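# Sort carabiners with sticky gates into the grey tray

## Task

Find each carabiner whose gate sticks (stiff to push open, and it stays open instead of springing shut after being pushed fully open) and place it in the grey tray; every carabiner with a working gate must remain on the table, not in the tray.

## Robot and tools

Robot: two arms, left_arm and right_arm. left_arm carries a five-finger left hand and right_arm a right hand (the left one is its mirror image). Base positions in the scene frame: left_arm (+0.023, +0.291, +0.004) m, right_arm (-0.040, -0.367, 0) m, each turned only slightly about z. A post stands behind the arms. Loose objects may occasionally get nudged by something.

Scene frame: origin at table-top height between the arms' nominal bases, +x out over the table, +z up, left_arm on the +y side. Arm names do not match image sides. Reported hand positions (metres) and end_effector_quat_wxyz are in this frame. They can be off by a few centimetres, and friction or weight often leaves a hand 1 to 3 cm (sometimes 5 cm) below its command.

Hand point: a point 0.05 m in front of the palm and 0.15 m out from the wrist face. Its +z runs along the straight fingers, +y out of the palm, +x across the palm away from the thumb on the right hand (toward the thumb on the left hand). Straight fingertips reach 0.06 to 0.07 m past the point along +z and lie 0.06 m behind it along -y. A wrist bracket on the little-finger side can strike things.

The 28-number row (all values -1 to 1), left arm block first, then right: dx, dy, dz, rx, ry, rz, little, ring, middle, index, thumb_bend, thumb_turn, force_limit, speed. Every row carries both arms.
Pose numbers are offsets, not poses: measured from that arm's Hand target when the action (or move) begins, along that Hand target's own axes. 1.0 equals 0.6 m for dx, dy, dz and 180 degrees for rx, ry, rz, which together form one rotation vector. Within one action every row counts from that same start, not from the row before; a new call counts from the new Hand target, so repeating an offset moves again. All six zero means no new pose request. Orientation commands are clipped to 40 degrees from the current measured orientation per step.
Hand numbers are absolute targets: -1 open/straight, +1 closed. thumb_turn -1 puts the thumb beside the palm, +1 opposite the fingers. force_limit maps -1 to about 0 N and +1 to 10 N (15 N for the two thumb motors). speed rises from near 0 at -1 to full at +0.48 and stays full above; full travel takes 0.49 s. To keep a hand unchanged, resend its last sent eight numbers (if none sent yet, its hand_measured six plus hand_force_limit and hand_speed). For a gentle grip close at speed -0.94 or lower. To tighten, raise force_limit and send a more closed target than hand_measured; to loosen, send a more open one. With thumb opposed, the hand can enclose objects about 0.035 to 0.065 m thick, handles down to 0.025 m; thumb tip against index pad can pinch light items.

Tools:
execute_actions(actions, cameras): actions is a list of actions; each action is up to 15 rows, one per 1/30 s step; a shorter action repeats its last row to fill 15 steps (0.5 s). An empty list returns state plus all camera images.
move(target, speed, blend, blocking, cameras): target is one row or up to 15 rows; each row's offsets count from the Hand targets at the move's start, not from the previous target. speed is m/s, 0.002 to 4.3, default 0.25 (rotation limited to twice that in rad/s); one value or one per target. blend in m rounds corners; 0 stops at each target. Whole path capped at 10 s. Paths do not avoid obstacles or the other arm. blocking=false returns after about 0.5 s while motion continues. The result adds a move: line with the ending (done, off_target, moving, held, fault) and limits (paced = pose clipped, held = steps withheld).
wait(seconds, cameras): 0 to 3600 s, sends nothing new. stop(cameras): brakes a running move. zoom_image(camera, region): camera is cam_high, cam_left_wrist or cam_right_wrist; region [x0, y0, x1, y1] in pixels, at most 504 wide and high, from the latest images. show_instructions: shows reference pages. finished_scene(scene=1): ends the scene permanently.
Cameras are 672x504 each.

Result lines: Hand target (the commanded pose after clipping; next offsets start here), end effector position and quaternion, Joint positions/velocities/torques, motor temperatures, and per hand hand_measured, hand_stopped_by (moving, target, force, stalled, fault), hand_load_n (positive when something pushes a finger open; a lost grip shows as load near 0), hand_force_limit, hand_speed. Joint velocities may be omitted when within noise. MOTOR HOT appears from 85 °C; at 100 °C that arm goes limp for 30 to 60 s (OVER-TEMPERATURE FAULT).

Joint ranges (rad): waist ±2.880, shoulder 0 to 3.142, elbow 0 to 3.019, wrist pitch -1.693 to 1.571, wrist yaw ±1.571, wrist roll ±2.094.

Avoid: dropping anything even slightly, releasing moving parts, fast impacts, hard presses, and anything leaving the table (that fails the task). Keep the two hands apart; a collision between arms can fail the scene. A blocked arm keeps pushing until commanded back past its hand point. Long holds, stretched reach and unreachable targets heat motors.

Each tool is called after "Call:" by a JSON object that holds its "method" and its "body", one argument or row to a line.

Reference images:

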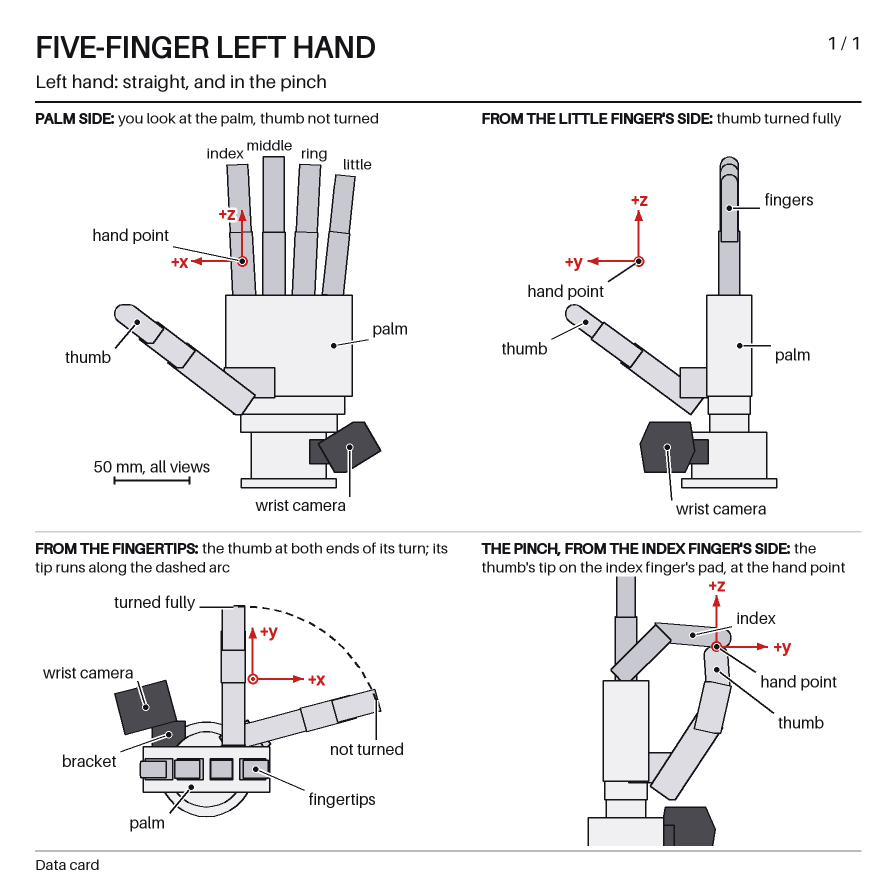

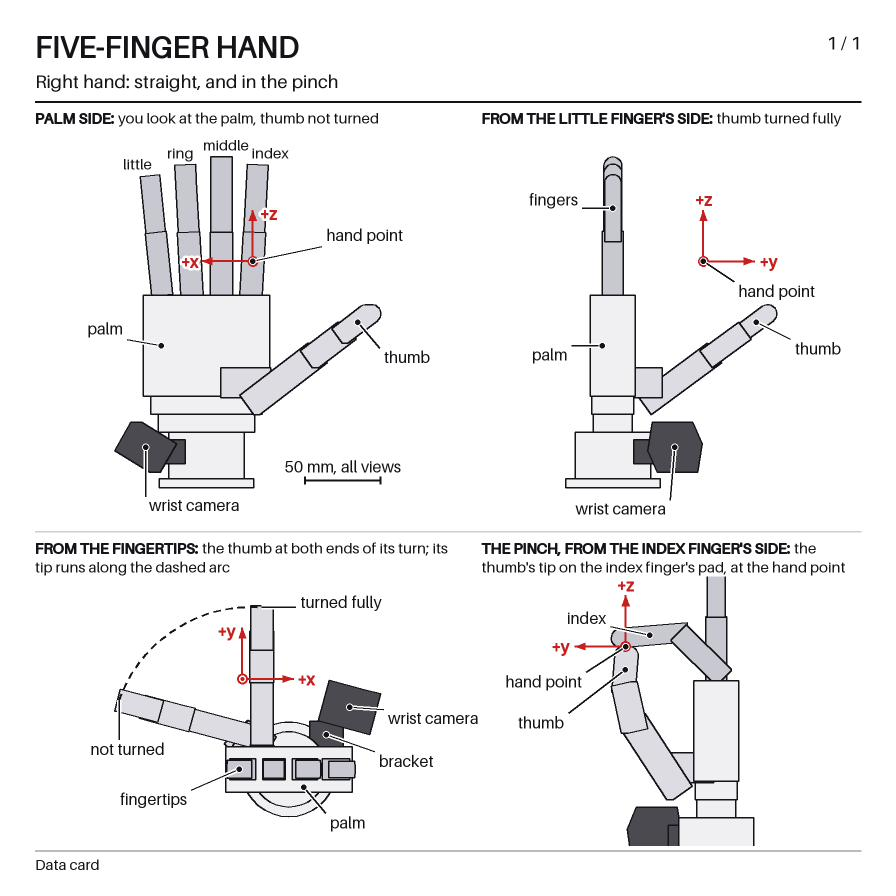

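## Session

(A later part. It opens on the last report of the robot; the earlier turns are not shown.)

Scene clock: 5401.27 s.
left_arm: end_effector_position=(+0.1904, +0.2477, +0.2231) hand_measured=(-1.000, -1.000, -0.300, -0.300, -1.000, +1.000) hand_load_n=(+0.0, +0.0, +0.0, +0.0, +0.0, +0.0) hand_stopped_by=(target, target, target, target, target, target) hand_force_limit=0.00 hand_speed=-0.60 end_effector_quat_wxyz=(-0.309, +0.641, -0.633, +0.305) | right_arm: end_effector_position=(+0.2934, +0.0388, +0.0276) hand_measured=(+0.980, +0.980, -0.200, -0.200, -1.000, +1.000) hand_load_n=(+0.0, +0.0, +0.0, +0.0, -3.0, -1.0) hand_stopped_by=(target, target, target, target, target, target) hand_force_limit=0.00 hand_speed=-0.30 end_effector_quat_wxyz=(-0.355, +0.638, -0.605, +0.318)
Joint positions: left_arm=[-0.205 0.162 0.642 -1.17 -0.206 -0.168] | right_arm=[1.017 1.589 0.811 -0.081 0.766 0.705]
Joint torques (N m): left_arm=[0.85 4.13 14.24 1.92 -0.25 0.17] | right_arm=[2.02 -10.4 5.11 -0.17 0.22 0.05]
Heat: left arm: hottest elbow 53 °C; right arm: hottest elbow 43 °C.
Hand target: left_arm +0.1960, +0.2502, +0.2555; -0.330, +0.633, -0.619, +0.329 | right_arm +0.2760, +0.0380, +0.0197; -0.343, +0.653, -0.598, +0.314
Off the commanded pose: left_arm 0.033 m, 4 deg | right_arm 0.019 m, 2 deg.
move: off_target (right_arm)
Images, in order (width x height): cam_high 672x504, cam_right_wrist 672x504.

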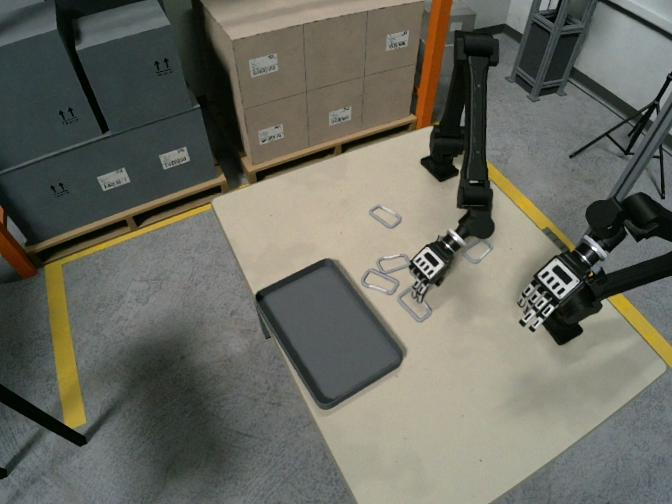

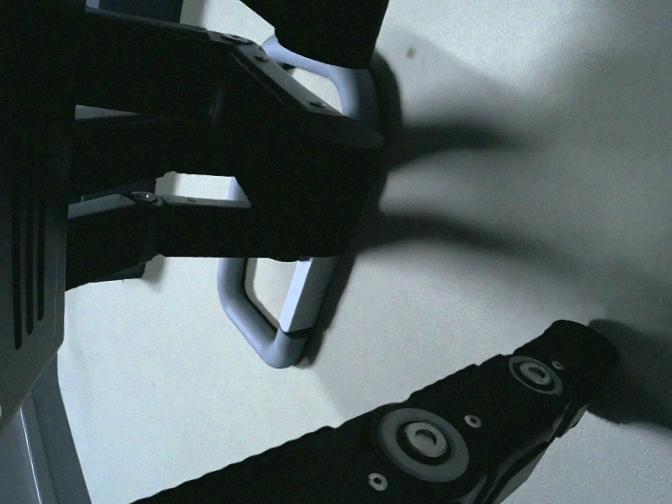

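Call:
{"method": "move", "body": {
  "target": [
    [0,0,0,0,0,0,-1,-1,-0.3,-0.3,-1,1,0,-0.6,0,-0.096,-0.0663,0,0,0,0.98,0.98,-0.2,-0.2,-1,1,0,-0.3],
    [0,0,0,0,0,0,-1,-1,-0.3,-0.3,-1,1,0,-0.6,0,-0.1053,-0.0524,0,0,0,-1,-1,-0.3,-0.3,-1,1,0,-0.3]
  ],
  "speed": 0.08,
  "cameras": ["cam_right_wrist"]
}}

Scene clock: 5411.27 s.
left_arm: end_effector_position=(+0.1904, +0.2477, +0.2231) hand_measured=(-1.000, -1.000, -0.300, -0.300, -1.000, +1.000) hand_load_n=(+0.0, +0.0, +0.0, +0.0, +0.0, +0.0) hand_stopped_by=(target, target, target, target, target, target) hand_force_limit=0.00 hand_speed=-0.60 end_effector_quat_wxyz=(-0.309, +0.641, -0.633, +0.305) | right_arm: end_effector_position=(+0.2757, +0.0271, +0.0721) hand_measured=(-1.000, -1.000, -0.300, -0.300, -1.000, +1.000) hand_load_n=(+0.0, +0.0, +0.5, -0.5, +0.0, +0.0) hand_stopped_by=(target, target, target, target, target, target) hand_force_limit=0.00 hand_speed=-0.30 end_effector_quat_wxyz=(-0.331, +0.659, -0.597, +0.317)
Joint positions: left_arm=[-0.205 0.162 0.642 -1.17 -0.206 -0.168] | right_arm=[1.032 1.465 0.849 -0.306 0.755 0.707]
Joint torques (N m): left_arm=[0.79 4.07 14.26 1.94 -0.24 0.17] | right_arm=[-0.85 -9.47 9.24 0.65 0.18 -0.2]
Heat: left arm: hottest elbow 53 °C; right arm: hottest elbow 42 °C.
Hand target: left_arm +0.1960, +0.2502, +0.2555; -0.330, +0.633, -0.619, +0.329 | right_arm +0.2860, +0.0389, +0.0896; -0.343, +0.653, -0.598, +0.314
Off the commanded pose: left_arm 0.033 m, 4 deg | right_arm 0.023 m, 2 deg.
move: off_target (right_arm); target 2's new numbers were sent with right_arm's hand 0.023 m and 2 deg from that target

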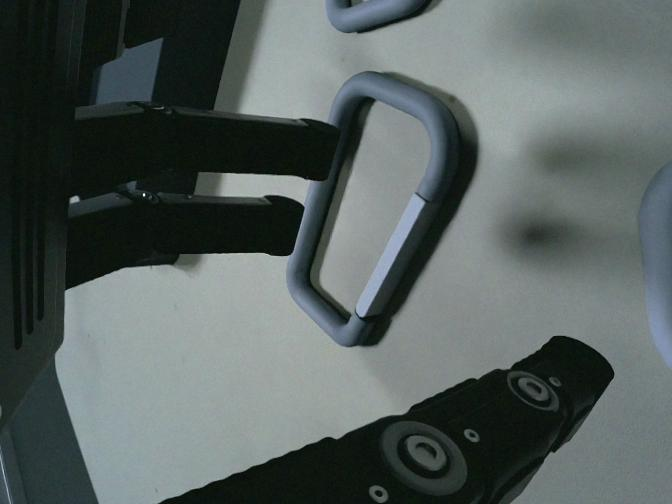

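Call:
{"method": "move", "body": {
  "target": [0,0,0,0,0,0,-1,-1,-0.3,-0.3,-1,1,0,-0.6,0.0068,-0.0293,0.1,-0.0156,0.064,0.0442,-1,-1,-0.3,-0.3,-1,1,0,-0.3],
  "speed": 0.08,
  "cameras": ["cam_right_wrist"]
}}

Scene clock: 5421.47 s.
left_arm: end_effector_position=(+0.1904, +0.2477, +0.2231) hand_measured=(-1.000, -1.000, -0.300, -0.300, -1.000, +1.000) hand_load_n=(+0.0, +0.0, +0.0, +0.0, +0.0, +0.0) hand_stopped_by=(target, target, target, target, target, target) hand_force_limit=0.00 hand_speed=-0.60 end_effector_quat_wxyz=(-0.309, +0.641, -0.633, +0.305) | right_arm: end_effector_position=(+0.3315, +0.0365, +0.0648) hand_measured=(-1.000, -1.000, -0.300, -0.300, -1.000, +1.000) hand_load_n=(+0.0, +0.0, +0.0, +0.0, +0.0, +0.0) hand_stopped_by=(target, target, target, target, target, target) hand_force_limit=0.00 hand_speed=-0.30 end_effector_quat_wxyz=(+0.288, -0.594, +0.672, -0.335)
Joint positions: left_arm=[-0.205 0.162 0.642 -1.17 -0.206 -0.168] | right_arm=[0.96 1.62 1.041 -0.491 0.802 0.906]
Joint torques (N m): left_arm=[0.85 4.19 14.22 1.94 -0.25 0.17] | right_arm=[-1.26 -10.29 9.21 -0.01 0.67 0.09]
Heat: left arm: hottest elbow 53 °C; right arm: hottest elbow 43 °C.
Hand target: left_arm +0.1960, +0.2502, +0.2555; -0.330, +0.633, -0.619, +0.329 | right_arm +0.3455, +0.0401, +0.0700; +0.286, -0.583, +0.681, -0.338
Off the commanded pose: left_arm 0.033 m, 4 deg | right_arm 0.015 m, 2 deg.
move: off_target (right_arm)

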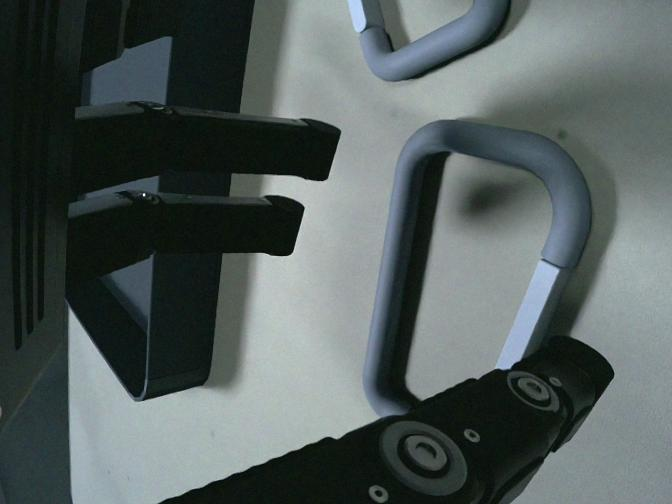

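Call:
{"method": "move", "body": {
  "target": [0,0,0,0,0,0,-1,-1,-0.3,-0.3,-1,1,0,-0.6,-0.009,0.067,0.0632,0,0,0,-1,-1,-0.3,-0.3,-1,1,0,-0.3],
  "speed": 0.06,
  "cameras": ["cam_right_wrist"]
}}

Scene clock: 5434.07 s.
left_arm: end_effector_position=(+0.1904, +0.2477, +0.2231) hand_measured=(-1.000, -1.000, -0.300, -0.300, -1.000, +1.000) hand_load_n=(+0.0, +0.0, +0.0, +0.0, +0.5, +0.0) hand_stopped_by=(target, target, target, target, target, target) hand_force_limit=0.00 hand_speed=-0.60 end_effector_quat_wxyz=(-0.309, +0.641, -0.633, +0.305) | right_arm: end_effector_position=(+0.3422, +0.0460, +0.0307) hand_measured=(-1.000, -1.000, -0.300, -0.300, -1.000, +1.000) hand_load_n=(+0.0, +0.0, -1.0, +0.0, +0.0, +0.0) hand_stopped_by=(target, target, target, target, target, target) hand_force_limit=0.00 hand_speed=-0.30 end_effector_quat_wxyz=(+0.291, -0.589, +0.674, -0.338)
Joint positions: left_arm=[-0.205 0.162 0.642 -1.17 -0.206 -0.168] | right_arm=[0.955 1.706 1.041 -0.397 0.809 0.906]
Joint torques (N m): left_arm=[0.79 4.13 14.23 1.94 -0.25 0.16] | right_arm=[-0.97 -10.11 6.34 1.89 0.35 -0.01]
Heat: left arm: hottest elbow 53 °C; right arm: hottest elbow 44 °C.
Hand target: left_arm +0.1960, +0.2502, +0.2555; -0.330, +0.633, -0.619, +0.329 | right_arm +0.3520, +0.0442, +0.0150; +0.286, -0.583, +0.681, -0.338
Off the commanded pose: left_arm 0.033 m, 4 deg | right_arm 0.019 m, 1 deg.
move: off_target (right_arm)

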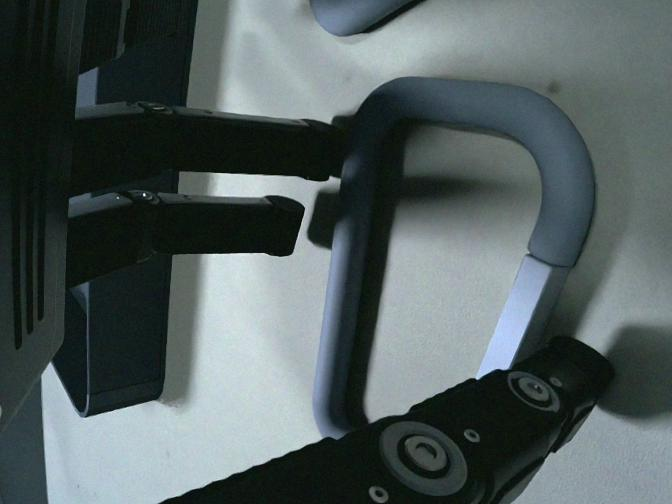

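Call:
{"method": "move", "body": {
  "target": [
    [0,0,0,0,0,0,-1,-1,-0.3,-0.3,-1,1,0,-0.6,0,-0.0662,-0.0506,0,0,0,-1,-1,-0.3,-0.3,-1,1,0,-0.3],
    [0,0,0,0,0,0,-1,-1,-0.3,-0.3,-1,1,0,-0.6,0.0058,-0.0667,-0.0499,0,0,0,-1,-1,-0.3,-0.3,-1,1,0,-0.3],
    [0,0,0,0,0,0,-1,-1,-0.3,-0.3,-1,1,0,-0.6,0.0058,-0.0005,0.0007,0,0,0,-1,-1,-0.3,-0.3,-1,1,0,-0.3]
  ],
  "speed": 0.06,
  "cameras": ["cam_right_wrist"]
}}

Scene clock: 5448.50 s.
left_arm: end_effector_position=(+0.1904, +0.2477, +0.2231) hand_measured=(-1.000, -1.000, -0.300, -0.300, -1.000, +1.000) hand_load_n=(+0.0, +0.0, +0.0, +0.0, +0.0, +0.0) hand_stopped_by=(target, target, target, target, target, target) hand_force_limit=0.00 hand_speed=-0.60 end_effector_quat_wxyz=(-0.309, +0.641, -0.633, +0.305) | right_arm: end_effector_position=(+0.3465, +0.0425, +0.0313) hand_measured=(-1.000, -1.000, -0.300, -0.300, -1.000, +1.000) hand_load_n=(+0.0, +0.0, -1.0, +0.0, +0.0, +0.0) hand_stopped_by=(target, target, target, target, target, target) hand_force_limit=0.00 hand_speed=-0.30 end_effector_quat_wxyz=(+0.292, -0.584, +0.677, -0.339)
Joint positions: left_arm=[-0.205 0.162 0.642 -1.17 -0.206 -0.168] | right_arm=[0.946 1.704 1.038 -0.39 0.811 0.907]
Joint torques (N m): left_arm=[0.79 4.07 14.24 1.95 -0.24 0.16] | right_arm=[-1.2 -10.29 5.91 1.89 0.19 -0.06]
Heat: left arm: hottest elbow 53 °C; right arm: hottest elbow 43 °C.
Hand target: left_arm +0.1960, +0.2502, +0.2555; -0.330, +0.633, -0.619, +0.329 | right_arm +0.3519, +0.0406, +0.0150; +0.286, -0.583, +0.681, -0.338
Off the commanded pose: left_arm 0.033 m, 4 deg | right_arm 0.017 m, 1 deg.
move: off_target (right_arm)

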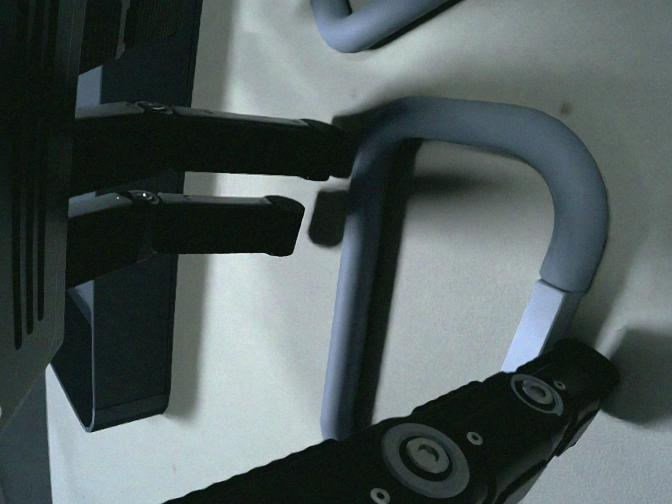

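Call:
{"method": "execute_actions", "body": {
  "actions": [
    [[0,0,0,0,0,0,-1,-1,-0.3,-0.3,-1,1,0,-0.6,0,0,0,0,0,0,-1,-1,-0.1,0.1,-1,1,-0.3,-0.85]],
    [[0,0,0,0,0,0,-1,-1,-0.3,-0.3,-1,1,0,-0.6,0,0,0,0,0,0,-1,-1,0.05,0.1,-1,1,-0.3,-0.85]],
    [[0,0,0,0,0,0,-1,-1,-0.3,-0.3,-1,1,0,-0.6,0,0,0,0,0,0,-1,-1,0.05,0.1,-1,1,-0.3,-0.85]]
  ],
  "cameras": ["cam_right_wrist"]
}}

Scene clock: 5455.40 s.
left_arm: end_effector_position=(+0.1904, +0.2477, +0.2231) hand_measured=(-1.000, -1.000, -0.300, -0.300, -1.000, +1.000) hand_load_n=(+0.0, +0.0, +0.0, +0.0, +0.0, +0.0) hand_stopped_by=(target, target, target, target, target, target) hand_force_limit=0.00 hand_speed=-0.60 end_effector_quat_wxyz=(-0.309, +0.641, -0.633, +0.305) | right_arm: end_effector_position=(+0.3511, +0.0403, +0.0299) hand_measured=(-1.000, -1.000, -0.066, +0.100, -1.000, +1.000) hand_load_n=(+0.0, +0.0, +2.0, +1.0, +0.5, +0.5) hand_stopped_by=(target, target, force, target, target, target) hand_force_limit=-0.30 hand_speed=-0.85 end_effector_quat_wxyz=(+0.292, -0.580, +0.680, -0.340)
Joint positions: left_arm=[-0.205 0.162 0.642 -1.17 -0.206 -0.168] | right_arm=[0.937 1.709 1.038 -0.381 0.811 0.907]
Joint torques (N m): left_arm=[0.79 4.13 14.27 1.92 -0.25 0.17] | right_arm=[-0.97 -10.46 5.97 1.5 0.22 -0.05]
Heat: left arm: hottest elbow 53 °C; right arm: hottest elbow 42 °C.
Hand target: left_arm +0.1960, +0.2502, +0.2555; -0.330, +0.633, -0.619, +0.329 | right_arm +0.3519, +0.0406, +0.0150; +0.286, -0.583, +0.681, -0.338
Off the commanded pose: left_arm 0.033 m, 4 deg | right_arm 0.015 m, 1 deg.

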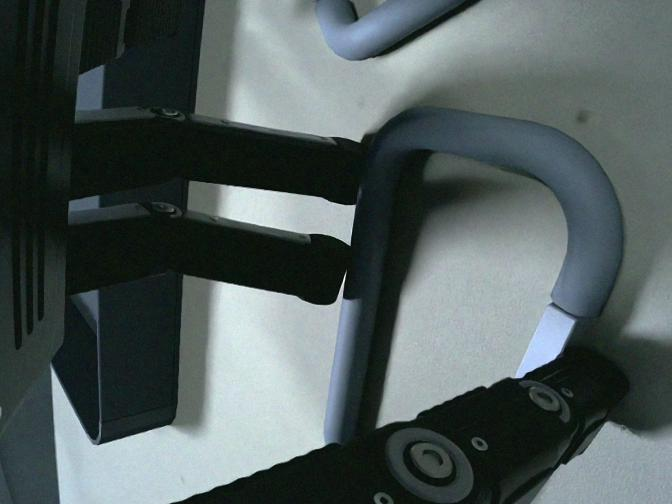

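Call:
{"method": "execute_actions", "body": {
  "actions": [
    [[0,0,0,0,0,0,-1,-1,-0.3,-0.3,-1,1,0,-0.6,0,0,0,0,0,0,-1,-1,-0.02,0.14,-1,1,0.3,-0.85]],
    [[0,0,0,0,0,0,-1,-1,-0.3,-0.3,-1,1,0,-0.6,0,0,0,0,0,0,-1,-1,-0.02,0.14,-0.9,1,0.8,-0.9]],
    [[0,0,0,0,0,0,-1,-1,-0.3,-0.3,-1,1,0,-0.6,0,0,0,0,0,0,-1,-1,-0.02,0.14,-0.9,1,0.8,-0.9]]
  ],
  "cameras": ["cam_right_wrist"]
}}

Call:
{"method": "execute_actions", "body": {
  "actions": [
    [[0,0,0,0,0,0,-1,-1,-0.3,-0.3,-1,1,0,-0.6,0,0,0,0,0,0,-1,-1,-0.02,0.14,-0.84,1,1,-0.88]],
    [[0,0,0,0,0,0,-1,-1,-0.3,-0.3,-1,1,0,-0.6,0,0,0,0,0,0,-1,-1,-0.02,0.14,-0.84,1,1,-0.88]]
  ],
  "cameras": ["cam_right_wrist"]
}}

Scene clock: 5464.07 s.
left_arm: end_effector_position=(+0.1904, +0.2477, +0.2231) hand_measured=(-1.000, -1.000, -0.300, -0.300, -1.000, +1.000) hand_load_n=(+0.0, +0.0, +0.0, +0.0, +0.0, +0.0) hand_stopped_by=(target, target, target, target, target, target) hand_force_limit=0.00 hand_speed=-0.60 end_effector_quat_wxyz=(-0.309, +0.641, -0.633, +0.305) | right_arm: end_effector_position=(+0.3505, +0.0409, +0.0299) hand_measured=(-1.000, -1.000, -0.042, +0.140, -0.928, +1.000) hand_load_n=(+0.0, +0.0, +10.5, +1.0, +12.5, +4.0) hand_stopped_by=(target, target, force, target, force, target) hand_force_limit=0.80 hand_speed=-0.90 end_effector_quat_wxyz=(+0.292, -0.581, +0.680, -0.340)
Joint positions: left_arm=[-0.205 0.162 0.642 -1.17 -0.206 -0.168] | right_arm=[0.938 1.709 1.038 -0.381 0.811 0.907]
Joint torques (N m): left_arm=[0.85 4.13 14.24 1.92 -0.24 0.17] | right_arm=[-0.85 -10.75 5.98 1.46 0.2 -0.05]
Heat: left arm: hottest elbow 54 °C; right arm: hottest elbow 41 °C.
Hand target: left_arm +0.1960, +0.2502, +0.2555; -0.330, +0.633, -0.619, +0.329 | right_arm +0.3519, +0.0406, +0.0150; +0.286, -0.583, +0.681, -0.338
Off the commanded pose: left_arm 0.033 m, 4 deg | right_arm 0.015 m, 1 deg.

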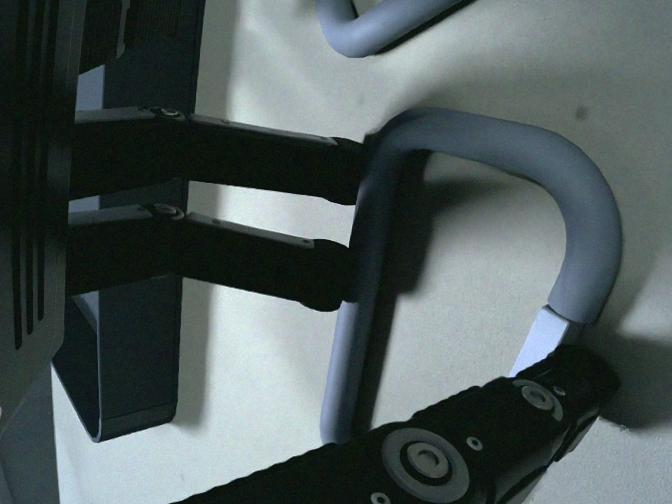

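Scene clock: 5465.37 s.
left_arm: end_effector_position=(+0.1904, +0.2477, +0.2231) hand_measured=(-1.000, -1.000, -0.300, -0.300, -1.000, +1.000) hand_load_n=(+0.0, +0.0, +0.0, +0.0, +0.0, +0.0) hand_stopped_by=(target, target, target, target, target, target) hand_force_limit=0.00 hand_speed=-0.60 end_effector_quat_wxyz=(-0.309, +0.641, -0.633, +0.305) | right_arm: end_effector_position=(+0.3499, +0.0415, +0.0299) hand_measured=(-1.000, -1.000, -0.042, +0.140, -0.848, +1.000) hand_load_n=(+0.0, -0.5, +11.0, +0.0, +12.0, +3.5) hand_stopped_by=(target, target, force, target, target, target) hand_force_limit=1.00 hand_speed=-0.88 end_effector_quat_wxyz=(+0.293, -0.581, +0.679, -0.340)
Joint positions: left_arm=[-0.205 0.162 0.642 -1.17 -0.206 -0.168] | right_arm=[0.94 1.709 1.038 -0.381 0.811 0.907]
Joint torques (N m): left_arm=[0.85 4.07 14.23 1.92 -0.24 0.16] | right_arm=[-0.97 -10.7 5.94 1.51 0.19 -0.07]
Heat: left arm: hottest elbow 54 °C; right arm: hottest elbow 41 °C.
Hand target: left_arm +0.1960, +0.2502, +0.2555; -0.330, +0.633, -0.619, +0.329 | right_arm +0.3519, +0.0406, +0.0150; +0.286, -0.583, +0.681, -0.338
Off the commanded pose: left_arm 0.033 m, 4 deg | right_arm 0.015 m, 1 deg.

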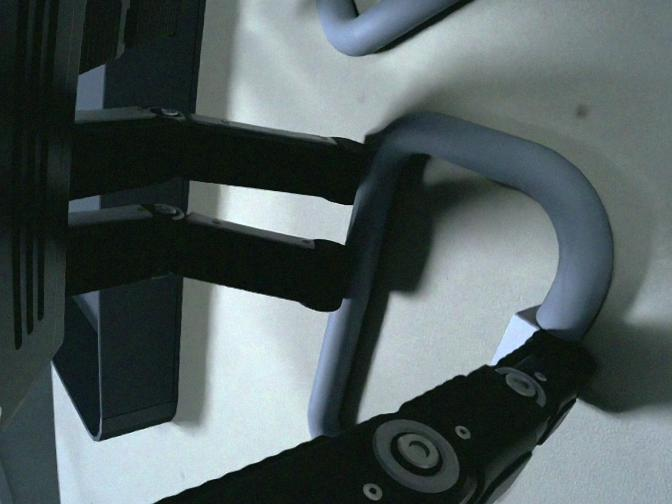

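Call:
{"method": "execute_actions", "body": {
  "actions": [
    [[0,0,0,0,0,0,-1,-1,-0.3,-0.3,-1,1,0,-0.6,0,0,0,0,0,0,-1,-1,-0.02,0.25,-0.84,1,0.3,-0.85]],
    [[0,0,0,0,0,0,-1,-1,-0.3,-0.3,-1,1,0,-0.6,0,0,0,0,0,0,-1,-1,-0.02,0.25,-0.84,1,0.3,-0.85]]
  ],
  "cameras": ["cam_right_wrist"]
}}

Call:
{"method": "execute_actions", "body": {
  "actions": [
    [[0,0,0,0,0,0,-1,-1,-0.3,-0.3,-1,1,0,-0.6,0,0,0,0,0,0,-1,-1,-0.02,0.25,-0.78,1,1,-0.88]],
    [[0,0,0,0,0,0,-1,-1,-0.3,-0.3,-1,1,0,-0.6,0,0,0,0,0,0,-1,-1,-0.02,0.25,-0.78,1,1,-0.88]]
  ],
  "cameras": ["cam_right_wrist"]
}}

Scene clock: 5473.30 s.
left_arm: end_effector_position=(+0.1904, +0.2477, +0.2231) hand_measured=(-1.000, -1.000, -0.300, -0.300, -1.000, +1.000) hand_load_n=(+0.0, +0.0, +0.0, +0.0, +0.0, +0.0) hand_stopped_by=(target, target, target, target, target, target) hand_force_limit=0.00 hand_speed=-0.60 end_effector_quat_wxyz=(-0.309, +0.641, -0.633, +0.305) | right_arm: end_effector_position=(+0.3499, +0.0415, +0.0299) hand_measured=(-1.000, -1.000, -0.042, +0.250, -0.848, +1.000) hand_load_n=(+0.0, +0.0, +11.0, +0.0, +12.0, +4.0) hand_stopped_by=(target, target, force, target, target, target) hand_force_limit=0.30 hand_speed=-0.85 end_effector_quat_wxyz=(+0.293, -0.581, +0.679, -0.340)
Joint positions: left_arm=[-0.205 0.162 0.642 -1.17 -0.206 -0.168] | right_arm=[0.94 1.709 1.038 -0.381 0.811 0.907]
Joint torques (N m): left_arm=[0.85 4.13 14.24 1.92 -0.24 0.17] | right_arm=[-0.97 -10.29 6 1.55 0.23 -0.07]
Heat: left arm: hottest elbow 54 °C; right arm: hottest elbow 41 °C.
Hand target: left_arm +0.1960, +0.2502, +0.2555; -0.330, +0.633, -0.619, +0.329 | right_arm +0.3519, +0.0406, +0.0150; +0.286, -0.583, +0.681, -0.338
Off the commanded pose: left_arm 0.033 m, 4 deg | right_arm 0.015 m, 1 deg.

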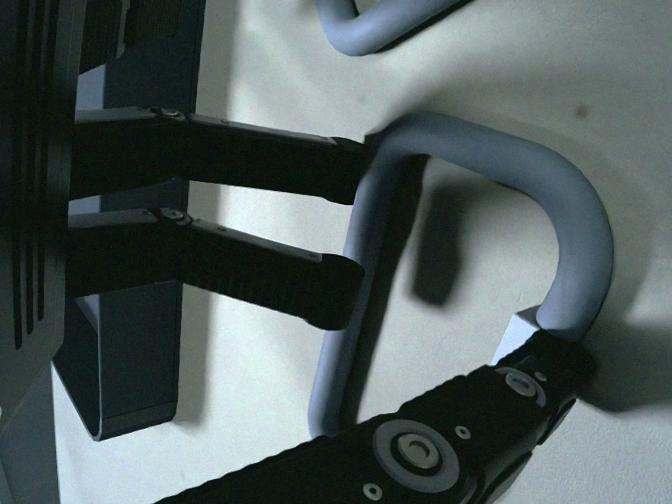

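Scene clock: 5474.60 s.
left_arm: end_effector_position=(+0.1904, +0.2477, +0.2231) hand_measured=(-1.000, -1.000, -0.300, -0.300, -1.000, +1.000) hand_load_n=(-0.5, +0.0, +0.5, +0.0, +0.0, +0.0) hand_stopped_by=(target, target, target, target, target, target) hand_force_limit=0.00 hand_speed=-0.60 end_effector_quat_wxyz=(-0.309, +0.641, -0.633, +0.305) | right_arm: end_effector_position=(+0.3499, +0.0415, +0.0299) hand_measured=(-1.000, -1.000, -0.042, +0.250, -0.810, +1.000) hand_load_n=(+0.0, +0.5, +12.5, +0.0, +14.5, +5.0) hand_stopped_by=(target, target, force, target, force, target) hand_force_limit=1.00 hand_speed=-0.88 end_effector_quat_wxyz=(+0.293, -0.581, +0.679, -0.340)
Joint positions: left_arm=[-0.205 0.162 0.642 -1.17 -0.206 -0.168] | right_arm=[0.94 1.709 1.038 -0.381 0.811 0.907]
Joint torques (N m): left_arm=[0.85 4.13 14.24 1.91 -0.24 0.16] | right_arm=[-1.2 -10.52 6.04 1.54 0.21 -0.03]
Heat: left arm: hottest elbow 54 °C; right arm: hottest elbow 41 °C.
Hand target: left_arm +0.1960, +0.2502, +0.2555; -0.330, +0.633, -0.619, +0.329 | right_arm +0.3519, +0.0406, +0.0150; +0.286, -0.583, +0.681, -0.338
Off the commanded pose: left_arm 0.033 m, 4 deg | right_arm 0.015 m, 1 deg.

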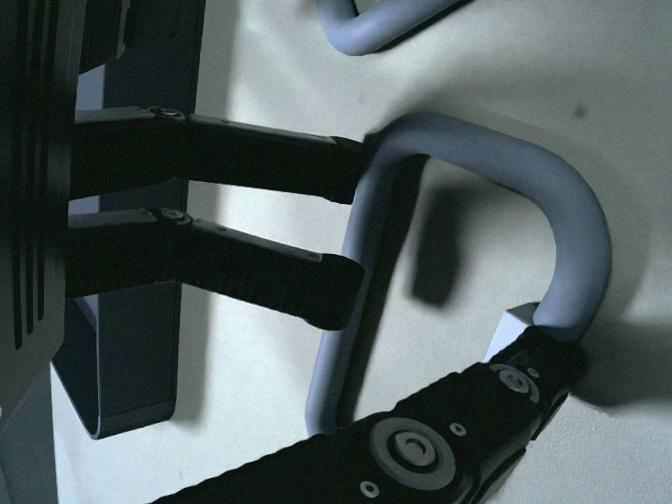

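Call:
{"method": "execute_actions", "body": {
  "actions": [
    [[0,0,0,0,0,0,-1,-1,-0.3,-0.3,-1,1,0,-0.6,0,0,0,0,0,0,-1,-1,-0.02,0.25,-1,1,0.5,-0.8]],
    [[0,0,0,0,0,0,-1,-1,-0.3,-0.3,-1,1,0,-0.6,0,0,0,0,0,0,-1,-1,-0.3,-0.3,-1,1,0.5,-0.7]],
    [[0,0,0,0,0,0,-1,-1,-0.3,-0.3,-1,1,0,-0.6,0,0,0,0,0,0,-1,-1,-0.3,-0.3,-1,1,0.5,-0.7]]
  ],
  "cameras": ["cam_right_wrist"]
}}

Scene clock: 5499.57 s.
left_arm: end_effector_position=(+0.1904, +0.2477, +0.2231) hand_measured=(-1.000, -1.000, -0.300, -0.300, -1.000, +1.000) hand_load_n=(-0.5, +0.0, +0.0, +0.0, +0.0, +0.0) hand_stopped_by=(target, target, target, target, target, target) hand_force_limit=0.00 hand_speed=-0.60 end_effector_quat_wxyz=(-0.309, +0.641, -0.633, +0.305) | right_arm: end_effector_position=(+0.3487, +0.0471, +0.0325) hand_measured=(-1.000, -1.000, -0.300, -0.300, -1.000, +1.000) hand_load_n=(+0.0, +0.0, +1.5, -1.5, +0.0, +0.0) hand_stopped_by=(target, target, target, target, target, target) hand_force_limit=0.50 hand_speed=-0.70 end_effector_quat_wxyz=(+0.301, -0.580, +0.678, -0.337)
Joint positions: left_arm=[-0.205 0.162 0.642 -1.17 -0.206 -0.168] | right_arm=[0.948 1.707 1.038 -0.367 0.813 0.907]
Joint torques (N m): left_arm=[0.79 4.07 14.24 1.94 -0.24 0.16] | right_arm=[-0.73 -10.58 5.97 0.98 0.15 -0.07]
Heat: left arm: hottest elbow 54 °C; right arm: hottest elbow 39 °C.
Hand target: left_arm +0.1960, +0.2502, +0.2555; -0.330, +0.633, -0.619, +0.329 | right_arm +0.3519, +0.0406, +0.0150; +0.286, -0.583, +0.681, -0.338
Off the commanded pose: left_arm 0.033 m, 4 deg | right_arm 0.019 m, 2 deg.

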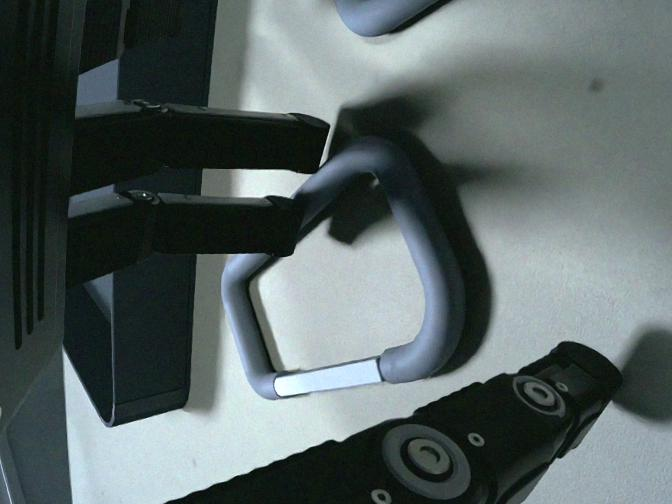

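Call:
{"method": "move", "body": {
  "target": [
    [0,0,0,0,0,0,-1,-1,-0.3,-0.3,-1,1,0,-0.6,0,-0.1059,-0.081,0,0,0,-1,-1,-0.3,-0.3,-1,1,0,-0.5]
  ],
  "speed": 0.1,
  "cameras": ["cam_right_wrist","cam_high"]
}}

Scene clock: 5520.03 s.
left_arm: end_effector_position=(+0.1904, +0.2477, +0.2231) hand_measured=(-1.000, -1.000, -0.300, -0.300, -1.000, +1.000) hand_load_n=(+0.0, -0.5, +0.0, +0.0, -0.5, +0.0) hand_stopped_by=(target, target, target, target, target, target) hand_force_limit=0.00 hand_speed=-0.60 end_effector_quat_wxyz=(-0.309, +0.641, -0.633, +0.305) | right_arm: end_effector_position=(+0.3408, +0.0362, +0.0754) hand_measured=(-1.000, -1.000, -0.300, -0.300, -1.000, +1.000) hand_load_n=(+0.0, +0.0, +0.0, +0.0, +0.0, +0.0) hand_stopped_by=(target, target, target, target, target, target) hand_force_limit=0.00 hand_speed=-0.50 end_effector_quat_wxyz=(+0.277, -0.592, +0.675, -0.342)
Joint positions: left_arm=[-0.205 0.162 0.642 -1.17 -0.206 -0.168] | right_arm=[0.948 1.627 1.088 -0.551 0.809 0.907]
Joint torques (N m): left_arm=[0.85 4.13 14.23 1.92 -0.24 0.17] | right_arm=[-1.14 -12.4 9.13 0.01 0.28 -0.07]
Heat: left arm: hottest elbow 54 °C; right arm: hottest elbow 39 °C.
Hand target: left_arm +0.1960, +0.2502, +0.2555; -0.330, +0.633, -0.619, +0.329 | right_arm +0.3519, +0.0411, +0.0950; +0.286, -0.583, +0.681, -0.338
Off the commanded pose: left_arm 0.033 m, 4 deg | right_arm 0.023 m, 2 deg.
move: off_target (right_arm)
Images, in order (width x height): cam_high 672x504, cam_right_wrist 672x504.

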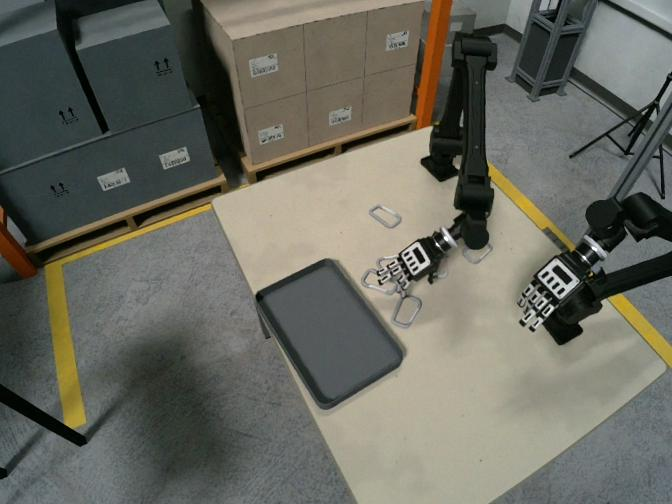

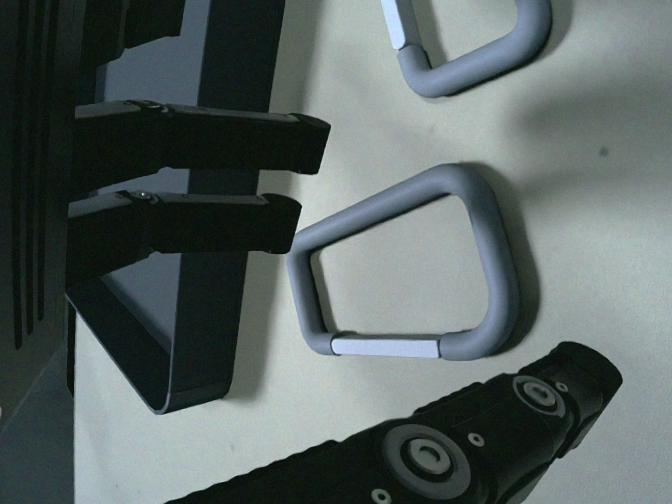

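Call:
{"method": "execute_actions", "body": {
  "actions": []
}}

Scene clock: 5561.20 s.
left_arm: end_effector_position=(+0.1904, +0.2477, +0.2231) hand_measured=(-1.000, -1.000, -0.300, -0.300, -1.000, +1.000) hand_load_n=(-0.5, +0.0, +0.0, +0.0, +0.5, +0.0) hand_stopped_by=(target, target, target, target, target, target) hand_force_limit=0.00 hand_speed=-0.60 end_effector_quat_wxyz=(-0.309, +0.641, -0.633, +0.305) | right_arm: end_effector_position=(+0.3408, +0.0362, +0.0754) hand_measured=(-1.000, -1.000, -0.300, -0.300, -1.000, +1.000) hand_load_n=(+0.0, +0.0, +0.0, +0.0, +0.0, +0.5) hand_stopped_by=(target, target, target, target, target, target) hand_force_limit=0.00 hand_speed=-0.50 end_effector_quat_wxyz=(+0.277, -0.592, +0.675, -0.342)
Joint positions: left_arm=[-0.205 0.162 0.642 -1.17 -0.206 -0.168] | right_arm=[0.948 1.627 1.088 -0.551 0.809 0.907]
Joint velocities: within noise
Joint torques (N m): left_arm=[0.91 4.19 14.23 1.92 -0.24 0.16] | right_arm=[-0.97 -12.92 9.2 -0.06 0.29 -0.08]
Motor temperatures (°C): left_arm=[27 27 54 29 26 28] | right_arm=[28 32 40 25 26 27]
Heat: left arm: hottest elbow 54 °C; right arm: hottest elbow 40 °C.
Hand target: left_arm +0.1960, +0.2502, +0.2555; -0.330, +0.633, -0.619, +0.329 | right_arm +0.3519, +0.0411, +0.0950; +0.286, -0.583, +0.681, -0.338
Off the commanded pose: left_arm 0.033 m, 4 deg | right_arm 0.023 m, 2 deg.

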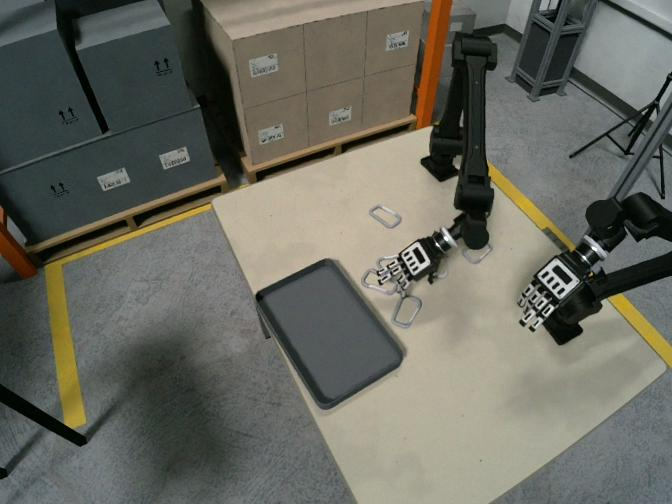

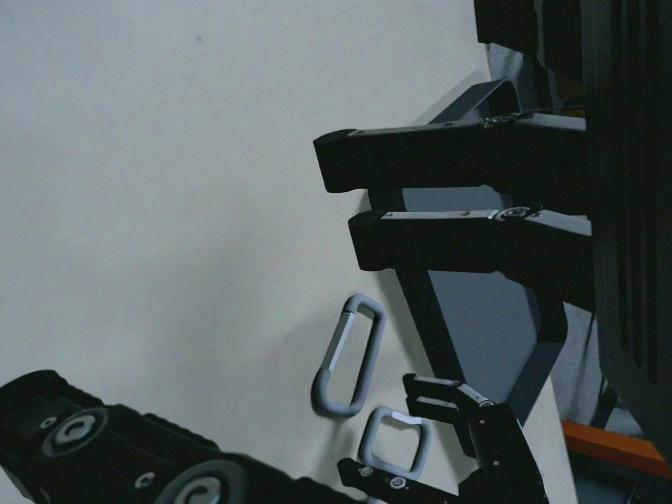

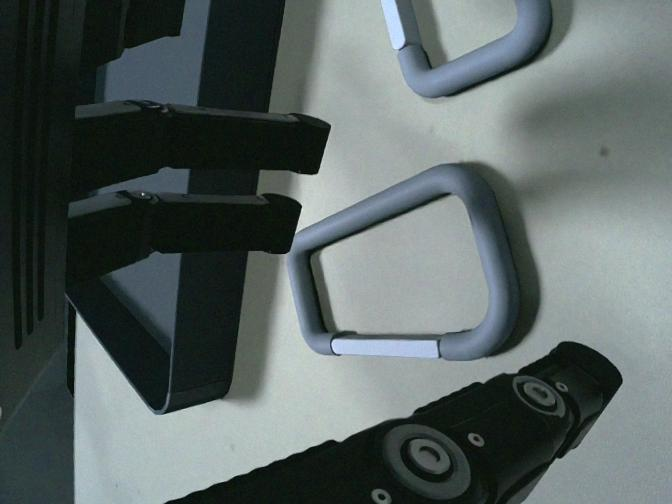

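Call:
{"method": "move", "body": {
  "target": [0,0,0,0,0,0,-1,-1,-0.3,-0.3,-1,1,0,-0.6,0.578,-0.189,-0.178,0,0,0,-1,-1,-0.3,-0.3,-1,1,0,-0.5],
  "speed": 0.15
}}

Call:
{"method": "move", "body": {
  "target": [
    [0.084,-0.0025,0.106,0,0.224,0.1545,-1,-1,-0.3,-0.3,-1,1,0,-0.6,0,0,0,0,0,0,-1,-1,-0.3,-0.3,-1,1,0,-0.5],
    [0.219,0.019,0.280,0,0.448,0.309,-1,-1,-0.3,-0.3,-1,1,0,-0.6,0,0,0,0,0,0,-1,-1,-0.3,-0.3,-1,1,0,-0.5]
  ],
  "speed": 0.12,
  "blend": 0.03,
  "cameras": ["all"]
}}

Scene clock: 5595.47 s.
left_arm: end_effector_position=(+0.1904, +0.2477, +0.2231) hand_measured=(-1.000, -1.000, -0.300, -0.300, -1.000, +1.000) hand_load_n=(+0.0, +0.0, +0.0, +0.0, +0.0, +0.0) hand_stopped_by=(target, target, target, target, target, target) hand_force_limit=0.00 hand_speed=-0.60 end_effector_quat_wxyz=(-0.309, +0.641, -0.633, +0.305) | right_arm: end_effector_position=(+0.2852, -0.2942, +0.2416) hand_measured=(-1.000, -1.000, -0.300, -0.300, -1.000, +1.000) hand_load_n=(+0.0, +0.0, +0.0, +0.0, +0.0, +0.0) hand_stopped_by=(target, target, target, target, target, target) hand_force_limit=0.00 hand_speed=-0.50 end_effector_quat_wxyz=(+0.285, -0.583, +0.682, -0.336)
Joint positions: left_arm=[-0.205 0.162 0.642 -1.17 -0.206 -0.168] | right_arm=[0.251 0.702 0.78 -0.787 0.351 0.284]
Joint torques (N m): left_arm=[0.79 4.13 14.24 1.92 -0.24 0.17] | right_arm=[-0.97 -2.32 9.26 0.55 -0.05 -0.17]
Motor temperatures (°C): left_arm=[27 27 55 29 26 28] | right_arm=[28 32 41 25 26 27]
Heat: left arm: hottest elbow 55 °C; right arm: hottest elbow 41 °C.
Hand target: left_arm +0.1960, +0.2502, +0.2555; -0.330, +0.633, -0.619, +0.329 | right_arm +0.2823, -0.2983, +0.2516; +0.286, -0.583, +0.681, -0.338
Off the commanded pose: left_arm 0.033 m, 4 deg | right_arm 0.011 m, 0 deg.
move: off_target (right_arm)

Scene clock: 5603.63 s.
left_arm: end_effector_position=(+0.3165, +0.1296, +0.1348) hand_measured=(-1.000, -1.000, -0.300, -0.300, -1.000, +1.000) hand_load_n=(+0.0, +0.0, +0.0, +0.0, -0.5, +0.0) hand_stopped_by=(target, target, target, target, target, target) hand_force_limit=0.00 hand_speed=-0.60 end_effector_quat_wxyz=(-0.040, +0.028, +0.885, -0.463) | right_arm: end_effector_position=(+0.2851, -0.2942, +0.2415) hand_measured=(-1.000, -1.000, -0.300, -0.300, -1.000, +1.000) hand_load_n=(+0.0, +0.0, +0.5, +0.0, +0.0, +0.0) hand_stopped_by=(target, target, target, target, target, target) hand_force_limit=0.00 hand_speed=-0.50 end_effector_quat_wxyz=(+0.285, -0.583, +0.682, -0.336)
Joint positions: left_arm=[-0.067 1.322 0.916 -1.171 0.967 1.523] | right_arm=[0.251 0.702 0.78 -0.787 0.351 0.284]
Joint torques (N m): left_arm=[-0.79 -7.88 13.07 -0.62 1.16 0.21] | right_arm=[-1.2 -2.08 9.14 0.55 -0.06 -0.19]
Heat: left arm: hottest elbow 54 °C; right arm: hottest elbow 43 °C.
Hand target: left_arm +0.3306, +0.1205, +0.1520; -0.027, +0.054, +0.882, -0.467 | right_arm +0.2823, -0.2983, +0.2516; +0.286, -0.583, +0.681, -0.338
Off the commanded pose: left_arm 0.024 m, 3 deg | right_arm 0.011 m, 0 deg.
move: off_target (left_arm)

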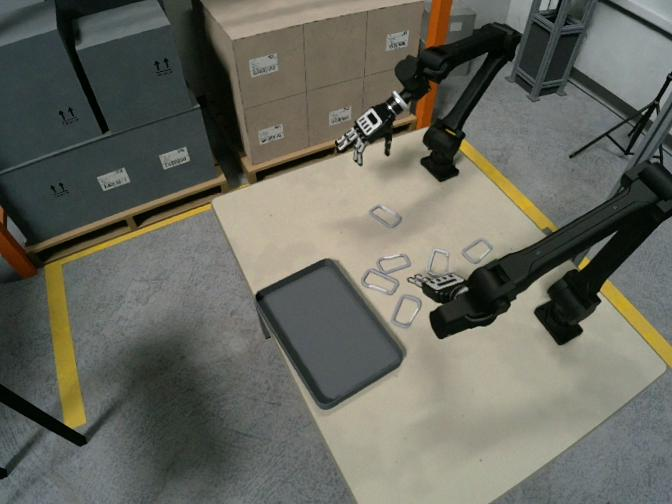

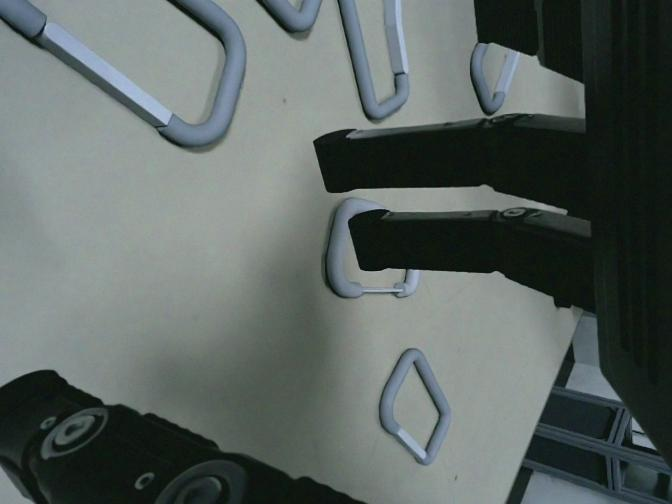

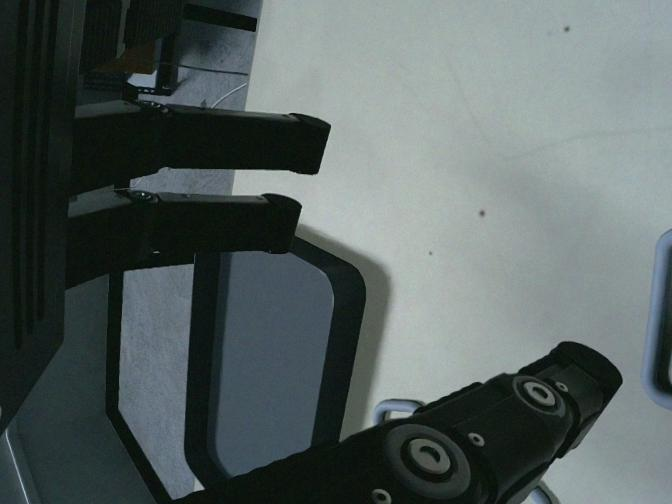

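Call:
{"method": "zoom_image", "body": {
  "camera": "cam_left_wrist",
  "region": [0, 0, 300, 225]
}}

Call:
{"method": "zoom_image", "body": {
  "camera": "cam_high",
  "region": [340, 190, 500, 340]
}}

Scaled by 1.680 from the camera's image (finer frame: 960x720).

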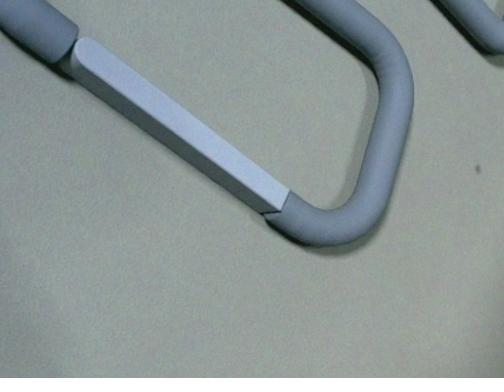

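Scaled by 3.150 from the camera's image (finer frame: 960x720).

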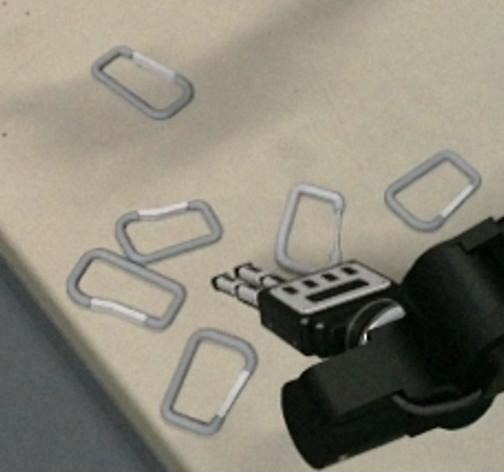

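Call:
{"method": "move", "body": {
  "target": [-0.0955,-0.062,0.1268,0,-0.1838,-0.1248,-1,-1,-0.3,-0.3,-1,1,0,-0.6,0,0,0,0,0,0,-1,-1,-0.3,-0.3,-1,1,0,-0.5],
  "speed": 0.12,
  "cameras": ["cam_left_wrist","cam_high"]
}}

Scene clock: 5645.37 s.
left_arm: end_effector_position=(+0.3782, +0.0398, +0.1303) hand_measured=(-1.000, -1.000, -0.300, -0.300, -1.000, +1.000) hand_load_n=(+0.0, +0.0, +0.0, +0.0, +0.0, +0.0) hand_stopped_by=(target, target, target, target, target, target) hand_force_limit=0.00 hand_speed=-0.60 end_effector_quat_wxyz=(+0.126, -0.258, +0.853, -0.435) | right_arm: end_effector_position=(+0.2851, -0.2942, +0.2415) hand_measured=(-1.000, -1.000, -0.300, -0.300, -1.000, +1.000) hand_load_n=(+0.0, +0.0, +0.0, +0.0, +0.0, +0.0) hand_stopped_by=(target, target, target, target, target, target) hand_force_limit=0.00 hand_speed=-0.50 end_effector_quat_wxyz=(+0.285, -0.583, +0.682, -0.336)
Joint positions: left_arm=[-0.347 1.19 0.732 -0.265 0.474 0.372] | right_arm=[0.251 0.702 0.78 -0.787 0.351 0.284]
Joint torques (N m): left_arm=[-0.85 -8.88 9.2 2.39 0.15 -0.13] | right_arm=[-1.14 -2.37 9.2 0.55 -0.02 -0.21]
Heat: left arm: hottest elbow 54 °C; right arm: hottest elbow 45 °C.
Hand target: left_arm +0.3774, +0.0304, +0.1402; +0.135, -0.251, +0.847, -0.449 | right_arm +0.2823, -0.2983, +0.2516; +0.286, -0.583, +0.681, -0.338
Off the commanded pose: left_arm 0.014 m, 2 deg | right_arm 0.011 m, 0 deg.
move: off_target (left_arm)
Images, in order (width x height): cam_high 672x504, cam_left_wrist 672x504.

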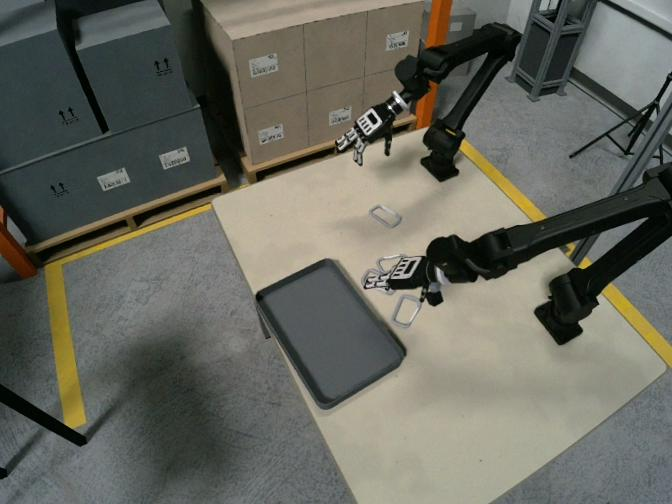

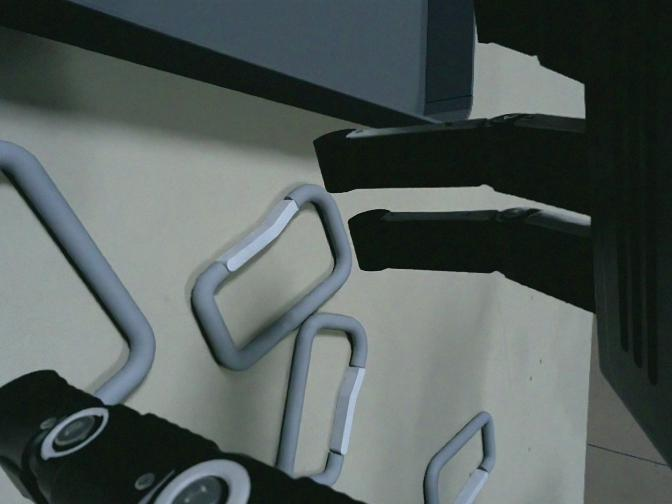

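Call:
{"method": "move", "body": {
  "target": [0,0.1593,0.0918,-0.0194,0,0,-1,-1,-0.3,-0.3,-1,1,0,-0.6,0,0,0,0,0,0,-1,-1,-0.3,-0.3,-1,1,0,-0.5],
  "speed": 0.08,
  "cameras": ["cam_left_wrist"]
}}

Scene clock: 5661.70 s.
left_arm: end_effector_position=(+0.3746, +0.0437, +0.0335) hand_measured=(-1.000, -1.000, -0.300, -0.300, -1.000, +1.000) hand_load_n=(+0.5, -0.5, +0.0, +0.0, +0.0, +0.0) hand_stopped_by=(target, target, target, target, target, target) hand_force_limit=0.00 hand_speed=-0.60 end_effector_quat_wxyz=(+0.123, -0.267, +0.859, -0.420) | right_arm: end_effector_position=(+0.2851, -0.2942, +0.2415) hand_measured=(-1.000, -1.000, -0.300, -0.300, -1.000, +1.000) hand_load_n=(+0.0, +0.0, +0.0, +0.0, +0.0, +0.0) hand_stopped_by=(target, target, target, target, target, target) hand_force_limit=0.00 hand_speed=-0.50 end_effector_quat_wxyz=(+0.285, -0.583, +0.682, -0.336)
Joint positions: left_arm=[-0.352 1.376 0.599 0.023 0.45 0.372] | right_arm=[0.251 0.702 0.78 -0.787 0.351 0.284]
Joint torques (N m): left_arm=[-0.67 -7.65 7.41 2.32 0.11 0.11] | right_arm=[-1.26 -2.32 9.36 0.62 -0.06 -0.2]
Motor temperatures (°C): left_arm=[27 28 50 29 27 28] | right_arm=[28 30 46 25 26 27]
Heat: left arm: hottest elbow 50 °C; right arm: hottest elbow 46 °C.
Hand target: left_arm +0.3733, +0.0372, +0.0301; +0.127, -0.255, +0.860, -0.423 | right_arm +0.2823, -0.2983, +0.2516; +0.286, -0.583, +0.681, -0.338
Off the commanded pose: left_arm 0.007 m, 1 deg | right_arm 0.011 m, 0 deg.
move: done

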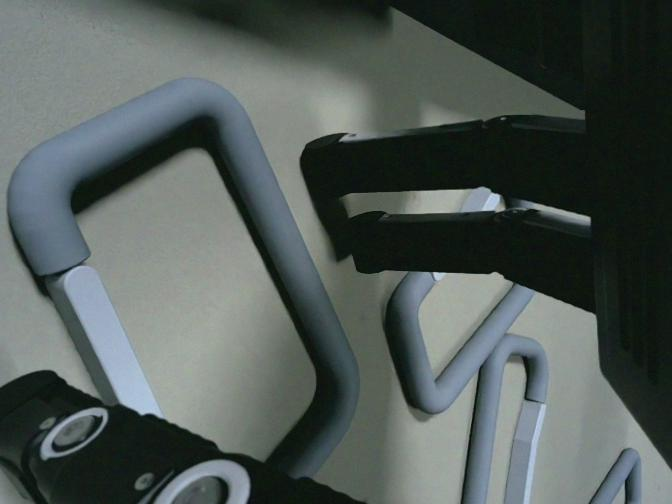

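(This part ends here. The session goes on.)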